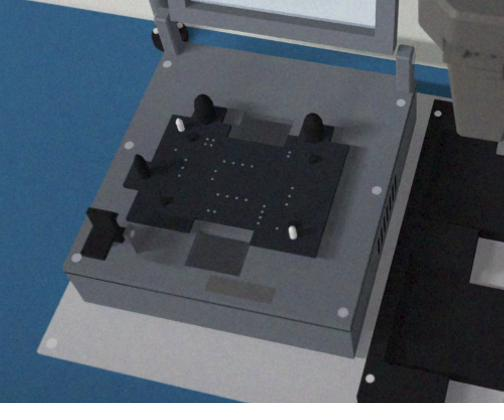

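>>> move --target '{"side":"right","x":0.20,"y":0.02,"z":1.14,"quat_wxyz":[1,0,0,0]}'

>>> move --base '{"x_m_s":-0.2,"for_s":2.0}'

>>> move --target '{"side":"right","x":0.27,"y":-0.15,"z":1.1,"quat_wxyz":[0.996,0.053,0.016,-0.071]}'

>>> move --joints '{"torso_yaw_rad":0,"torso_pitch_rad":0.224,"head_pan_rad":0,"head_tilt_rad":0.4,"right_gripper_m":0}'

>>> move --base '{"x_m_s":-0.3,"for_s":1.67}' --joints '{"right_shoulder_pitch_rad":-1.566,"right_shoulder_roll_rad":-1.994,"right_shoulder_yaw_rad":1.542,"right_elbow_rad":-2.101,"right_forearm_roll_rad":-1.796,"right_wrist_pitch_rad":1.236,"right_hand_roll_rad":-1.092}' --cameras '["head_camera","left_wrist_camera"]'

Scene clock: 979.97 s.
Joint torques (N m): left_arm=[-9.51 14.21 10.11 3.48 -0.01 0.15 0.05] | right_arm=[-13.89 -1.81 -9.04 2.76 0.08 -0.1 0.37]
External joint torques (N m): left_arm=[0.52 -1.22 0.71 -0.08 0.31 0.04 0.05] | right_arm=[0.58 -0.56 -0.27 -0.18 -0.11 -0.1 0.37]
Wrist force (N): left_arm=[-3.2 -1.4 -10.3] | right_arm=[2.2 11.0 -13.5]
Wrist torque (N m): left_arm=[0.02 -0.52 -0.21] | right_arm=[-0.07 0.83 0.54]
Wrist force, peak (N): left_arm=[-2.8 -1.8 -11.0] | right_arm=[2.7 10.9 -14.6]
move: done
base_odometry: x=-2.191 y=+0.105 heading=-2.515
lidar_m: 0.80 0.50 0.39 0.63 3.62 4.27 4.01 1.61 1.20 0.76 0.75 0.84
base_status: not commanded
joint_positions: torso_squat_rad=+0.350 torso_shift_rad=+0.000 torso_pitch_rad=+0.300 torso_yaw_rad=+0.720 left_shoulder_pitch_rad=-0.905 left_shoulder_roll_rad=+1.777 left_shoulder_yaw_rad=-0.578 left_elbow_rad=-1.819 left_forearm_roll_rad=+1.807 left_wrist_pitch_rad=+1.576 left_hand_roll_rad=+0.830 left_gripper_m=+0.071 right_shoulder_pitch_rad=-1.897 right_shoulder_roll_rad=-1.424 right_shoulder_yaw_rad=+1.246 right_elbow_rad=-2.296 right_forearm_roll_rad=-1.933 right_wrist_pitch_rad=+1.705 right_hand_roll_rad=-2.057 right_gripper_m=+0.082 head_pan_rad=-0.500 head_tilt_rad=+0.700
joint_status: all done
wheel_motors_off: 0
motor_effort: left_wheel=-6(7) right_wheel=+4(5)
chest: x=-0.1367 y=-0.0008 z=+1.2337 quat_wxyz=(+0.925, +0.053, +0.140, +0.348) (m; base frame)
left_hand: x=-0.1394 y=+0.5304 z=+1.2322 quat_wxyz=(+0.848, +0.097, +0.016, +0.521) (m; base frame)
right_hand: x=+0.2000 y=+0.0200 z=+1.1399 quat_wxyz=(+1.000, +0.000, +0.000, +0.000) (m; base frame)
right_hand_status: reached (checked arc, planned for 0.7 s): 0 mm and 0.0 deg off.
camera_calibration:
head_camera: T_world_to_cam=[[0.240686, -0.970233, -0.0268052, 0.0644488], [-0.794298, -0.18102, -0.579933, 0.835767], [0.557817, 0.160873, -0.814223, 1.12741], [0, 0, 0, 1]] pos_world=[0.0194466, 0.0324506, 1.40438]
left_wrist_camera: T_world_to_cam=[[0.442253, 0.894627, 0.0636756, -0.492668], [0.839251, -0.437828, 0.322435, -0.0138192], [0.316338, -0.0891579, -0.944448, 1.32424], [0, 0, 0, 1]] pos_world=[-0.189426, 0.55277, 1.2865]
right_wrist_camera: T_world_to_cam=[[-0.999664, 0.0198477, -0.0166835, 0.221064], [0.0103797, 0.895981, 0.44397, -0.492908], [0.0237599, 0.443648, -0.895886, 1.0793], [0, 0, 0, 1]] pos_world=[0.200462, -0.0415784, 1.18945]

Scene clock: 982.83 s.
Joint torques (N m): left_arm=[-9.23 14.31 10.03 3.46 -0.06 0.12 0.02] | right_arm=[-13.54 -1.67 -8.71 2.83 0.02 0 0.4]
External joint torques (N m): left_arm=[0.8 -1.12 0.63 -0.1 0.27 0.01 0.02] | right_arm=[0.94 -0.41 0.06 -0.12 -0.17 0 0.4]
Wrist force (N): left_arm=[-3.2 -1.7 -10.8] | right_arm=[2.1 10.9 -13.3]
Wrist torque (N m): left_arm=[0.06 -0.53 -0.21] | right_arm=[-0.08 0.83 0.54]
Wrist force, peak (N): left_arm=[-3.1 -0.9 -11.0] | right_arm=[2.0 11.3 -13.5]
move: done
base_odometry: x=-1.867 y=+0.339 heading=-2.515
lidar_m: 1.20 0.66 0.79 2.61 3.64 3.86 3.74 1.59 1.19 1.16 0.89 1.07
base_status: done (sent for 2 of 2 s)
joint_positions: torso_squat_rad=+0.350 torso_shift_rad=+0.000 torso_pitch_rad=+0.300 torso_yaw_rad=+0.720 left_shoulder_pitch_rad=-0.905 left_shoulder_roll_rad=+1.777 left_shoulder_yaw_rad=-0.578 left_elbow_rad=-1.819 left_forearm_roll_rad=+1.807 left_wrist_pitch_rad=+1.576 left_hand_roll_rad=+0.830 left_gripper_m=+0.071 right_shoulder_pitch_rad=-1.897 right_shoulder_roll_rad=-1.424 right_shoulder_yaw_rad=+1.246 right_elbow_rad=-2.296 right_forearm_roll_rad=-1.933 right_wrist_pitch_rad=+1.705 right_hand_roll_rad=-2.057 right_gripper_m=+0.082 head_pan_rad=-0.500 head_tilt_rad=+0.700
joint_status: not commanded
wheel_motors_off: 0
motor_effort: left_wheel=+5(33) right_wheel=-1(18)
chest: x=-0.1367 y=-0.0008 z=+1.2337 quat_wxyz=(+0.925, +0.053, +0.140, +0.348) (m; base frame)
left_hand: x=-0.1394 y=+0.5304 z=+1.2322 quat_wxyz=(+0.848, +0.097, +0.016, +0.521) (m; base frame)
right_hand: x=+0.2000 y=+0.0200 z=+1.1399 quat_wxyz=(+1.000, +0.000, +0.000, +0.000) (m; base frame)
camera_calibration:
head_camera: T_world_to_cam=[[0.240767, -0.970214, -0.0267473, 0.0643658], [-0.794274, -0.181118, -0.579936, 0.835775], [0.557818, 0.160874, -0.814223, 1.12741], [0, 0, 0, 1]] pos_world=[0.0194464, 0.032451, 1.40438]
left_wrist_camera: T_world_to_cam=[[0.442159, 0.894673, 0.0636874, -0.492726], [0.839267, -0.437735, 0.322521, -0.0139785], [0.316429, -0.0891547, -0.944417, 1.32422], [0, 0, 0, 1]] pos_world=[-0.189425, 0.55277, 1.2865]
right_wrist_camera: T_world_to_cam=[[-0.999661, 0.019893, -0.0167741, 0.221074], [0.010379, 0.895961, 0.444011, -0.492956], [0.0238617, 0.443687, -0.895864, 1.07925], [0, 0, 0, 1]] pos_world=[0.200362, -0.0415782, 1.18945]

Scene clock: 984.43 s.
Joint torques (N m): left_arm=[-9.16 14.31 10.04 3.51 -0.06 0.15 -0.06] | right_arm=[-2.08 -0.43 -7.99 1.59 -0.12 -0.24 -0.36]
External joint torques (N m): left_arm=[0.87 -1.12 0.64 -0.05 0.26 0.05 -0.05] | right_arm=[1.16 1.11 0.9 -0.65 -0.22 -0.05 -0.36]
Wrist force (N): left_arm=[-3.1 -1.5 -10.5] | right_arm=[2.5 10.2 -13.6]
Wrist torque (N m): left_arm=[0.05 -0.51 -0.22] | right_arm=[0.01 0.85 0.53]
Wrist force, peak (N): left_arm=[-3.2 -1.6 -10.9] | right_arm=[1.8 11.3 -13.8]
move: done
base_odometry: x=-1.867 y=+0.339 heading=-2.515
lidar_m: 1.20 0.66 0.79 2.62 3.64 3.86 3.74 1.60 1.19 1.16 0.89 1.07
base_status: not commanded
joint_positions: torso_squat_rad=+0.350 torso_shift_rad=+0.000 torso_pitch_rad=+0.300 torso_yaw_rad=+0.720 left_shoulder_pitch_rad=-0.905 left_shoulder_roll_rad=+1.777 left_shoulder_yaw_rad=-0.578 left_elbow_rad=-1.819 left_forearm_roll_rad=+1.807 left_wrist_pitch_rad=+1.576 left_hand_roll_rad=+0.830 left_gripper_m=+0.071 right_shoulder_pitch_rad=-1.730 right_shoulder_roll_rad=-2.292 right_shoulder_yaw_rad=+1.367 right_elbow_rad=-2.372 right_forearm_roll_rad=-1.880 right_wrist_pitch_rad=+1.497 right_hand_roll_rad=-1.360 right_gripper_m=+0.082 head_pan_rad=-0.500 head_tilt_rad=+0.700
joint_status: all done
wheel_motors_off: 0
motor_effort: left_wheel=+4(7) right_wheel=-4(6)
chest: x=-0.1367 y=-0.0007 z=+1.2337 quat_wxyz=(+0.925, +0.053, +0.140, +0.348) (m; base frame)
left_hand: x=-0.1394 y=+0.5304 z=+1.2322 quat_wxyz=(+0.848, +0.097, +0.016, +0.521) (m; base frame)
right_hand: x=+0.2701 y=-0.1500 z=+1.1001 quat_wxyz=(+0.996, +0.053, +0.016, -0.071) (m; base frame)
right_hand_status: reached (checked arc, planned for 1.2 s): 0 mm and 0.0 deg off.
camera_calibration:
head_camera: T_world_to_cam=[[0.24071, -0.970231, -0.0266701, 0.0642588], [-0.794285, -0.181118, -0.579921, 0.835754], [0.557827, 0.160777, -0.814236, 1.12743], [0, 0, 0, 1]] pos_world=[0.0194465, 0.0324508, 1.40438]
left_wrist_camera: T_world_to_cam=[[0.442281, 0.89462, 0.0635908, -0.492542], [0.839238, -0.437823, 0.322476, -0.0138456], [0.316335, -0.0892572, -0.944439, 1.32419], [0, 0, 0, 1]] pos_world=[-0.189426, 0.552769, 1.2864]
right_wrist_camera: T_world_to_cam=[[-0.986554, 0.161662, 0.0240126, 0.266788], [0.14938, 0.832308, 0.533806, -0.469547], [0.0663104, 0.530215, -0.845266, 1.06318], [0, 0, 0, 1]] pos_world=[0.262842, -0.216034, 1.14291]

Scene clock: 986.47 s.
Joint torques (N m): left_arm=[-10.31 13.55 10.79 2.14 0.25 -0.02 0.06] | right_arm=[-1.82 -1.6 -7.51 2.97 0.19 -0.01 -0.37]
External joint torques (N m): left_arm=[0.75 -1.05 0.71 0.1 0.23 0.04 0.06] | right_arm=[1.26 0.69 0.95 -0.83 -0.27 -0.02 -0.38]
Wrist force (N): left_arm=[-2.6 -0.2 -10.6] | right_arm=[1.6 11.1 -13.2]
Wrist torque (N m): left_arm=[-0.03 -0.48 -0.19] | right_arm=[-0.09 0.80 0.53]
Wrist force, peak (N): left_arm=[-3.3 -0.9 -10.8] | right_arm=[1.9 11.1 -13.6]
move: done
base_odometry: x=-1.867 y=+0.339 heading=-2.515
lidar_m: 1.20 0.66 0.79 2.61 3.63 3.85 3.74 1.60 1.19 1.15 0.89 1.08
base_status: not commanded
joint_positions: torso_squat_rad=+0.350 torso_shift_rad=+0.000 torso_pitch_rad=+0.224 torso_yaw_rad=+0.000 left_shoulder_pitch_rad=-0.905 left_shoulder_roll_rad=+1.777 left_shoulder_yaw_rad=-0.578 left_elbow_rad=-1.819 left_forearm_roll_rad=+1.807 left_wrist_pitch_rad=+1.576 left_hand_roll_rad=+0.830 left_gripper_m=+0.071 right_shoulder_pitch_rad=-1.730 right_shoulder_roll_rad=-2.292 right_shoulder_yaw_rad=+1.367 right_elbow_rad=-2.372 right_forearm_roll_rad=-1.880 right_wrist_pitch_rad=+1.497 right_hand_roll_rad=-1.360 right_gripper_m=+0.000 head_pan_rad=+0.000 head_tilt_rad=+0.400
joint_status: all done
wheel_motors_off: 0
motor_effort: left_wheel=+5(7) right_wheel=-5(6)
chest: x=-0.1593 y=-0.0007 z=+1.2398 quat_wxyz=(+0.994, +0.000, +0.112, +0.000) (m; base frame)
left_hand: x=+0.1801 y=+0.4000 z=+1.1601 quat_wxyz=(+0.980, +0.000, +0.000, +0.200) (m; base frame)
right_hand: x=+0.0568 y=-0.3952 z=+1.1827 quat_wxyz=(+0.913, -0.033, -0.045, -0.405) (m; base frame)
camera_calibration:
head_camera: T_world_to_cam=[[0.0165225, -0.99876, 0.0469595, -0.0681864], [-0.551478, -0.0482791, -0.832791, 1.19819], [0.834026, -0.0121373, -0.551592, 0.805628], [0, 0, 0, 1]] pos_world=[-0.0100125, -0.000476144, 1.44542]
left_wrist_camera: T_world_to_cam=[[0.913687, 0.406234, -0.0122616, -0.31416], [0.360094, -0.795183, 0.487869, -0.278445], [0.188439, -0.450174, -0.872831, 1.22767], [0, 0, 0, 1]] pos_world=[0.155968, 0.458876, 1.20354]
right_wrist_camera: T_world_to_cam=[[-0.651795, 0.747799, -0.126332, 0.484445], [0.64755, 0.635463, 0.420554, -0.249799], [0.394769, 0.192308, -0.898429, 1.1878], [0, 0, 0, 1]] pos_world=[0.00860984, -0.431954, 1.23341]

Scene clock: 989.37 s.
Joint torques (N m): left_arm=[-10.28 13.71 10.49 2.12 0.27 0.07 0.01] | right_arm=[-7.45 -6.18 -8.92 2.47 -0.09 0.08 -0.37]
External joint torques (N m): left_arm=[0.77 -0.89 0.4 0.08 0.24 0.13 0.01] | right_arm=[0.91 0.76 0.63 0.03 -0.32 0.08 -0.37]
Wrist force (N): left_arm=[-2.9 -0.1 -10.6] | right_arm=[2.1 10.8 -13.0]
Wrist torque (N m): left_arm=[-0.03 -0.53 -0.19] | right_arm=[-0.08 0.82 0.54]
Wrist force, peak (N): left_arm=[-2.4 -0.3 -11.1] | right_arm=[2.7 11.0 -14.2]
move: done
base_odometry: x=-1.462 y=+0.632 heading=-2.514
lidar_m: 1.39 1.12 1.73 3.49 3.65 3.39 3.24 1.57 1.18 1.14 1.17 1.25
base_status: done (sent for 1.67 of 1.67 s)
joint_positions: torso_squat_rad=+0.350 torso_shift_rad=+0.000 torso_pitch_rad=+0.224 torso_yaw_rad=+0.000 left_shoulder_pitch_rad=-0.905 left_shoulder_roll_rad=+1.777 left_shoulder_yaw_rad=-0.578 left_elbow_rad=-1.819 left_forearm_roll_rad=+1.807 left_wrist_pitch_rad=+1.576 left_hand_roll_rad=+0.830 left_gripper_m=+0.071 right_shoulder_pitch_rad=-1.566 right_shoulder_roll_rad=-1.994 right_shoulder_yaw_rad=+1.542 right_elbow_rad=-2.101 right_forearm_roll_rad=-1.796 right_wrist_pitch_rad=+1.236 right_hand_roll_rad=-1.092 right_gripper_m=+0.000 head_pan_rad=+0.000 head_tilt_rad=+0.400
joint_status: all done
wheel_motors_off: 0
motor_effort: left_wheel=+6(17) right_wheel=+0(27)
chest: x=-0.1593 y=-0.0007 z=+1.2398 quat_wxyz=(+0.994, +0.000, +0.112, +0.000) (m; base frame)
left_hand: x=+0.1800 y=+0.4000 z=+1.1601 quat_wxyz=(+0.980, +0.000, +0.000, +0.200) (m; base frame)
right_hand: x=+0.1225 y=-0.3997 z=+1.1008 quat_wxyz=(+0.951, +0.000, -0.001, -0.310) (m; base frame)
pictures: head_camera, left_wrist_camera
camera_calibration:
head_camera: T_world_to_cam=[[0.0165154, -0.99876, 0.0469608, -0.0680885], [-0.551362, -0.0482779, -0.832868, 1.19831], [0.834102, -0.0121372, -0.551476, 0.805463], [0, 0, 0, 1]] pos_world=[-0.0100128, -0.000376148, 1.44542]
left_wrist_camera: T_world_to_cam=[[0.913656, 0.406306, -0.0122003, -0.314169], [0.360122, -0.795151, 0.4879, -0.278514], [0.188536, -0.450166, -0.872814, 1.22774], [0, 0, 0, 1]] pos_world=[0.155869, 0.458876, 1.20364]

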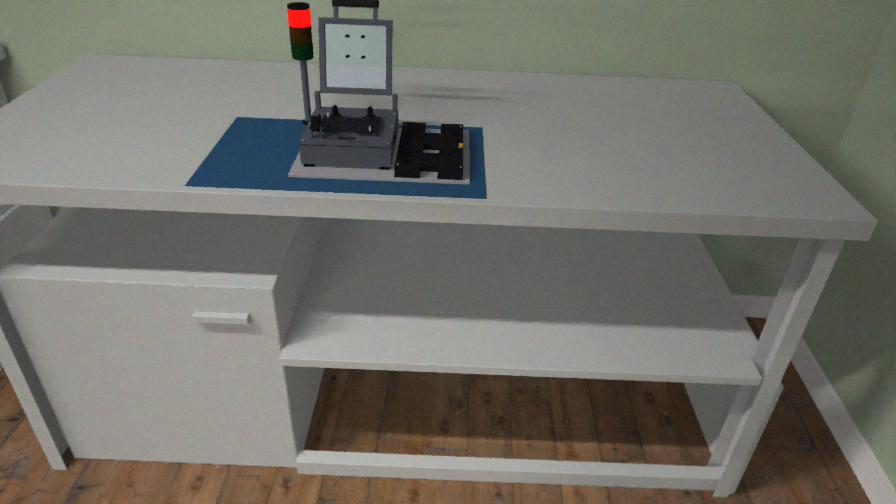

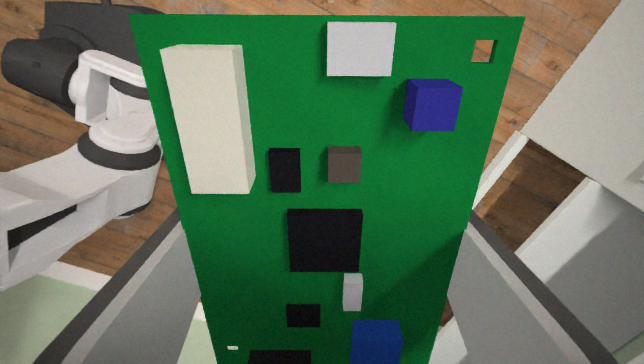

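>>> move --base '{"turn_rad_s":0.5,"for_s":4.63}'

>>> move --base '{"x_m_s":0.4,"for_s":4}'

>>> move --base '{"x_m_s":0.4,"for_s":3.667}'

>>> move --base '{"turn_rad_s":0.4,"for_s":2.0}' --cameras '["head_camera"]'

Scene clock: 1000.87 s.
Joint torques (N m): left_arm=[-10.53 13.73 10.34 2.11 0.25 0.01 0.01] | right_arm=[-7.71 -6.13 -8.91 2.24 -0.02 0.03 -0.36]
External joint torques (N m): left_arm=[0.53 -0.87 0.26 0.07 0.23 0.07 0.01] | right_arm=[0.65 0.81 0.65 -0.2 -0.25 0.04 -0.36]
Wrist force (N): left_arm=[-2.3 -0.3 -10.5] | right_arm=[2.1 10.9 -13.3]
Wrist torque (N m): left_arm=[-0.02 -0.45 -0.21] | right_arm=[-0.08 0.82 0.52]
Wrist force, peak (N): left_arm=[-2.7 -0.3 -11.0] | right_arm=[2.4 11.1 -13.4]
move: done
base_odometry: x=-1.462 y=+0.633 heading=-0.198
lidar_m: 3.84 3.38 2.35 1.30 1.11 1.11 1.28 1.45 1.15 1.23 2.75 3.50
base_status: done (sent for 4.63 of 4.63 s)
joint_positions: torso_squat_rad=+0.350 torso_shift_rad=+0.000 torso_pitch_rad=+0.224 torso_yaw_rad=+0.000 left_shoulder_pitch_rad=-0.905 left_shoulder_roll_rad=+1.777 left_shoulder_yaw_rad=-0.578 left_elbow_rad=-1.819 left_forearm_roll_rad=+1.807 left_wrist_pitch_rad=+1.576 left_hand_roll_rad=+0.830 left_gripper_m=+0.071 right_shoulder_pitch_rad=-1.566 right_shoulder_roll_rad=-1.994 right_shoulder_yaw_rad=+1.542 right_elbow_rad=-2.101 right_forearm_roll_rad=-1.796 right_wrist_pitch_rad=+1.236 right_hand_roll_rad=-1.092 right_gripper_m=+0.000 head_pan_rad=+0.000 head_tilt_rad=+0.400
joint_status: not commanded
wheel_motors_off: 0
motor_effort: left_wheel=+1(28) right_wheel=+2(27)
chest: x=-0.1593 y=-0.0007 z=+1.2398 quat_wxyz=(+0.994, +0.000, +0.112, +0.000) (m; base frame)
left_hand: x=+0.1801 y=+0.4000 z=+1.1601 quat_wxyz=(+0.980, +0.000, +0.000, +0.200) (m; base frame)
right_hand: x=+0.1225 y=-0.3997 z=+1.1008 quat_wxyz=(+0.951, +0.000, -0.001, -0.310) (m; base frame)
camera_calibration:
head_camera: T_world_to_cam=[[0.0165154, -0.99876, 0.0469608, -0.0680885], [-0.551362, -0.0482779, -0.832868, 1.19831], [0.834102, -0.0121372, -0.551476, 0.805463], [0, 0, 0, 1]] pos_world=[-0.0100128, -0.000376148, 1.44542]
left_wrist_camera: T_world_to_cam=[[0.913656, 0.406306, -0.0122003, -0.314261], [0.360122, -0.795151, 0.4879, -0.27855], [0.188536, -0.450166, -0.872814, 1.22772], [0, 0, 0, 1]] pos_world=[0.155969, 0.458876, 1.20364]
right_wrist_camera: T_world_to_cam=[[-0.796083, 0.604882, -0.0192138, 0.362893], [0.534944, 0.718173, 0.445042, -0.235182], [0.282997, 0.344012, -0.895304, 1.16007], [0, 0, 0, 1]] pos_world=[0.0864054, -0.449685, 1.15025]

Scene clock: 1006.23 s.
Joint torques (N m): left_arm=[-10.3 13.7 10.44 2.06 0.26 -0.05 0.05] | right_arm=[-7.81 -5.97 -9.01 2.15 0 0.13 -0.42]
External joint torques (N m): left_arm=[0.75 -0.91 0.36 0.02 0.23 0.01 0.05] | right_arm=[0.55 0.97 0.54 -0.28 -0.23 0.14 -0.42]
Wrist force (N): left_arm=[-2.5 -0.1 -10.6] | right_arm=[2.1 10.9 -12.8]
Wrist torque (N m): left_arm=[-0.03 -0.47 -0.19] | right_arm=[-0.09 0.81 0.55]
Wrist force, peak (N): left_arm=[-2.5 -0.3 -11.1] | right_arm=[2.3 11.3 -13.5]
move: done
base_odometry: x=+0.107 y=+0.318 heading=-0.198
lidar_m: 2.69 2.15 2.13 2.48 2.26 2.27 2.60 2.14 2.21 2.62 2.35 2.34
base_status: done (sent for 4 of 4 s)
joint_positions: torso_squat_rad=+0.350 torso_shift_rad=+0.000 torso_pitch_rad=+0.224 torso_yaw_rad=+0.000 left_shoulder_pitch_rad=-0.905 left_shoulder_roll_rad=+1.777 left_shoulder_yaw_rad=-0.578 left_elbow_rad=-1.819 left_forearm_roll_rad=+1.807 left_wrist_pitch_rad=+1.576 left_hand_roll_rad=+0.830 left_gripper_m=+0.071 right_shoulder_pitch_rad=-1.566 right_shoulder_roll_rad=-1.994 right_shoulder_yaw_rad=+1.542 right_elbow_rad=-2.101 right_forearm_roll_rad=-1.796 right_wrist_pitch_rad=+1.236 right_hand_roll_rad=-1.092 right_gripper_m=+0.000 head_pan_rad=+0.000 head_tilt_rad=+0.400
joint_status: not commanded
wheel_motors_off: 0
motor_effort: left_wheel=+1(28) right_wheel=-3(29)
chest: x=-0.1593 y=-0.0007 z=+1.2398 quat_wxyz=(+0.994, +0.000, +0.112, +0.000) (m; base frame)
left_hand: x=+0.1801 y=+0.4000 z=+1.1600 quat_wxyz=(+0.980, +0.000, +0.000, +0.200) (m; base frame)
right_hand: x=+0.1225 y=-0.3997 z=+1.1007 quat_wxyz=(+0.951, +0.000, -0.001, -0.310) (m; base frame)
camera_calibration:
head_camera: T_world_to_cam=[[0.0165225, -0.99876, 0.0469595, -0.0680882], [-0.551478, -0.0482791, -0.832791, 1.19825], [0.834026, -0.0121373, -0.551592, 0.805546], [0, 0, 0, 1]] pos_world=[-0.00991252, -0.000376144, 1.44542]
left_wrist_camera: T_world_to_cam=[[0.913672, 0.406266, -0.0122805, -0.314149], [0.36013, -0.795167, 0.487868, -0.278457], [0.188439, -0.450174, -0.872831, 1.22767], [0, 0, 0, 1]] pos_world=[0.155968, 0.458876, 1.20354]
right_wrist_camera: T_world_to_cam=[[-0.796063, 0.604912, -0.0191066, 0.362779], [0.535023, 0.718143, 0.444995, -0.235104], [0.282905, 0.344022, -0.895329, 1.16002], [0, 0, 0, 1]] pos_world=[0.0864049, -0.449685, 1.15015]

Scene clock: 1011.37 s.
Joint torques (N m): left_arm=[-10.18 13.64 10.51 2.08 0.23 -0.04 -0.02] | right_arm=[-7.67 -6.16 -9.05 2.35 -0.05 0.07 -0.42]
External joint torques (N m): left_arm=[0.88 -0.96 0.43 0.04 0.2 0.02 -0.02] | right_arm=[0.68 0.79 0.5 -0.08 -0.28 0.08 -0.42]
Wrist force (N): left_arm=[-2.4 -0.5 -10.4] | right_arm=[2.2 11.2 -12.9]
Wrist torque (N m): left_arm=[0.00 -0.48 -0.21] | right_arm=[-0.13 0.84 0.54]
Wrist force, peak (N): left_arm=[-2.7 -0.1 -11.0] | right_arm=[2.4 11.3 -13.3]
move: done
base_odometry: x=+1.545 y=+0.030 heading=-0.198
lidar_m: 1.41 1.80 1.17 1.32 2.57 3.29 3.81 3.31 2.71 1.50 1.28 1.28
base_status: done (sent for 3.67 of 3.67 s)
joint_positions: torso_squat_rad=+0.350 torso_shift_rad=+0.000 torso_pitch_rad=+0.224 torso_yaw_rad=+0.000 left_shoulder_pitch_rad=-0.905 left_shoulder_roll_rad=+1.777 left_shoulder_yaw_rad=-0.578 left_elbow_rad=-1.819 left_forearm_roll_rad=+1.807 left_wrist_pitch_rad=+1.576 left_hand_roll_rad=+0.830 left_gripper_m=+0.071 right_shoulder_pitch_rad=-1.566 right_shoulder_roll_rad=-1.994 right_shoulder_yaw_rad=+1.542 right_elbow_rad=-2.101 right_forearm_roll_rad=-1.796 right_wrist_pitch_rad=+1.236 right_hand_roll_rad=-1.092 right_gripper_m=+0.000 head_pan_rad=+0.000 head_tilt_rad=+0.400
joint_status: not commanded
wheel_motors_off: 0
motor_effort: left_wheel=+0(27) right_wheel=-3(19)
chest: x=-0.1593 y=-0.0007 z=+1.2398 quat_wxyz=(+0.994, +0.000, +0.112, +0.000) (m; base frame)
left_hand: x=+0.1801 y=+0.4000 z=+1.1600 quat_wxyz=(+0.980, +0.000, +0.000, +0.200) (m; base frame)
right_hand: x=+0.1226 y=-0.3997 z=+1.1007 quat_wxyz=(+0.951, +0.000, -0.001, -0.310) (m; base frame)
camera_calibration:
head_camera: T_world_to_cam=[[0.0165225, -0.99876, 0.0469595, -0.0680882], [-0.551478, -0.0482791, -0.832791, 1.19825], [0.834026, -0.0121373, -0.551592, 0.805546], [0, 0, 0, 1]] pos_world=[-0.00991252, -0.000376144, 1.44542]
left_wrist_camera: T_world_to_cam=[[0.913639, 0.406339, -0.0123245, -0.314124], [0.360214, -0.79513, 0.487868, -0.278486], [0.18844, -0.450174, -0.872831, 1.22767], [0, 0, 0, 1]] pos_world=[0.155968, 0.458876, 1.20354]
right_wrist_camera: T_world_to_cam=[[-0.796063, 0.604912, -0.0191066, 0.362859], [0.535023, 0.718143, 0.444995, -0.235157], [0.282905, 0.344022, -0.895329, 1.16], [0, 0, 0, 1]] pos_world=[0.0865049, -0.449685, 1.15015]

Scene clock: 1014.47 s.
Joint torques (N m): left_arm=[-10.44 13.55 10.62 2.11 0.24 0 0.07] | right_arm=[-7.7 -6.05 -8.75 2.38 0.01 0.01 -0.32]
External joint torques (N m): left_arm=[0.62 -1.05 0.54 0.06 0.21 0.06 0.07] | right_arm=[0.65 0.9 0.8 -0.06 -0.22 0.02 -0.33]
Wrist force (N): left_arm=[-2.4 -0.1 -10.8] | right_arm=[2.0 11.0 -13.0]
Wrist torque (N m): left_arm=[-0.02 -0.47 -0.20] | right_arm=[-0.10 0.80 0.55]
Wrist force, peak (N): left_arm=[-2.6 0.1 -11.0] | right_arm=[2.3 11.2 -13.4]
move: done
base_odometry: x=+1.545 y=+0.030 heading=+0.602
lidar_m: 1.16 1.18 1.61 3.30 3.44 3.34 3.24 1.88 1.37 1.32 1.34 1.43
base_status: done (sent for 2 of 2 s)
joint_positions: torso_squat_rad=+0.350 torso_shift_rad=+0.000 torso_pitch_rad=+0.224 torso_yaw_rad=+0.000 left_shoulder_pitch_rad=-0.905 left_shoulder_roll_rad=+1.777 left_shoulder_yaw_rad=-0.578 left_elbow_rad=-1.819 left_forearm_roll_rad=+1.807 left_wrist_pitch_rad=+1.576 left_hand_roll_rad=+0.830 left_gripper_m=+0.071 right_shoulder_pitch_rad=-1.566 right_shoulder_roll_rad=-1.994 right_shoulder_yaw_rad=+1.542 right_elbow_rad=-2.101 right_forearm_roll_rad=-1.796 right_wrist_pitch_rad=+1.236 right_hand_roll_rad=-1.092 right_gripper_m=+0.000 head_pan_rad=+0.000 head_tilt_rad=+0.400
joint_status: not commanded
wheel_motors_off: 0
motor_effort: left_wheel=-1(28) right_wheel=+3(27)
chest: x=-0.1593 y=-0.0007 z=+1.2398 quat_wxyz=(+0.994, +0.000, +0.112, +0.000) (m; base frame)
left_hand: x=+0.1801 y=+0.4000 z=+1.1600 quat_wxyz=(+0.980, +0.000, +0.000, +0.200) (m; base frame)
right_hand: x=+0.1225 y=-0.3997 z=+1.1007 quat_wxyz=(+0.951, +0.000, -0.001, -0.310) (m; base frame)
pictures: head_camera
camera_calibration:
head_camera: T_world_to_cam=[[0.0165225, -0.99876, 0.0469595, -0.0680865], [-0.551478, -0.0482791, -0.832791, 1.1982], [0.834026, -0.0121373, -0.551592, 0.805629], [0, 0, 0, 1]] pos_world=[-0.0100125, -0.000376144, 1.44542]

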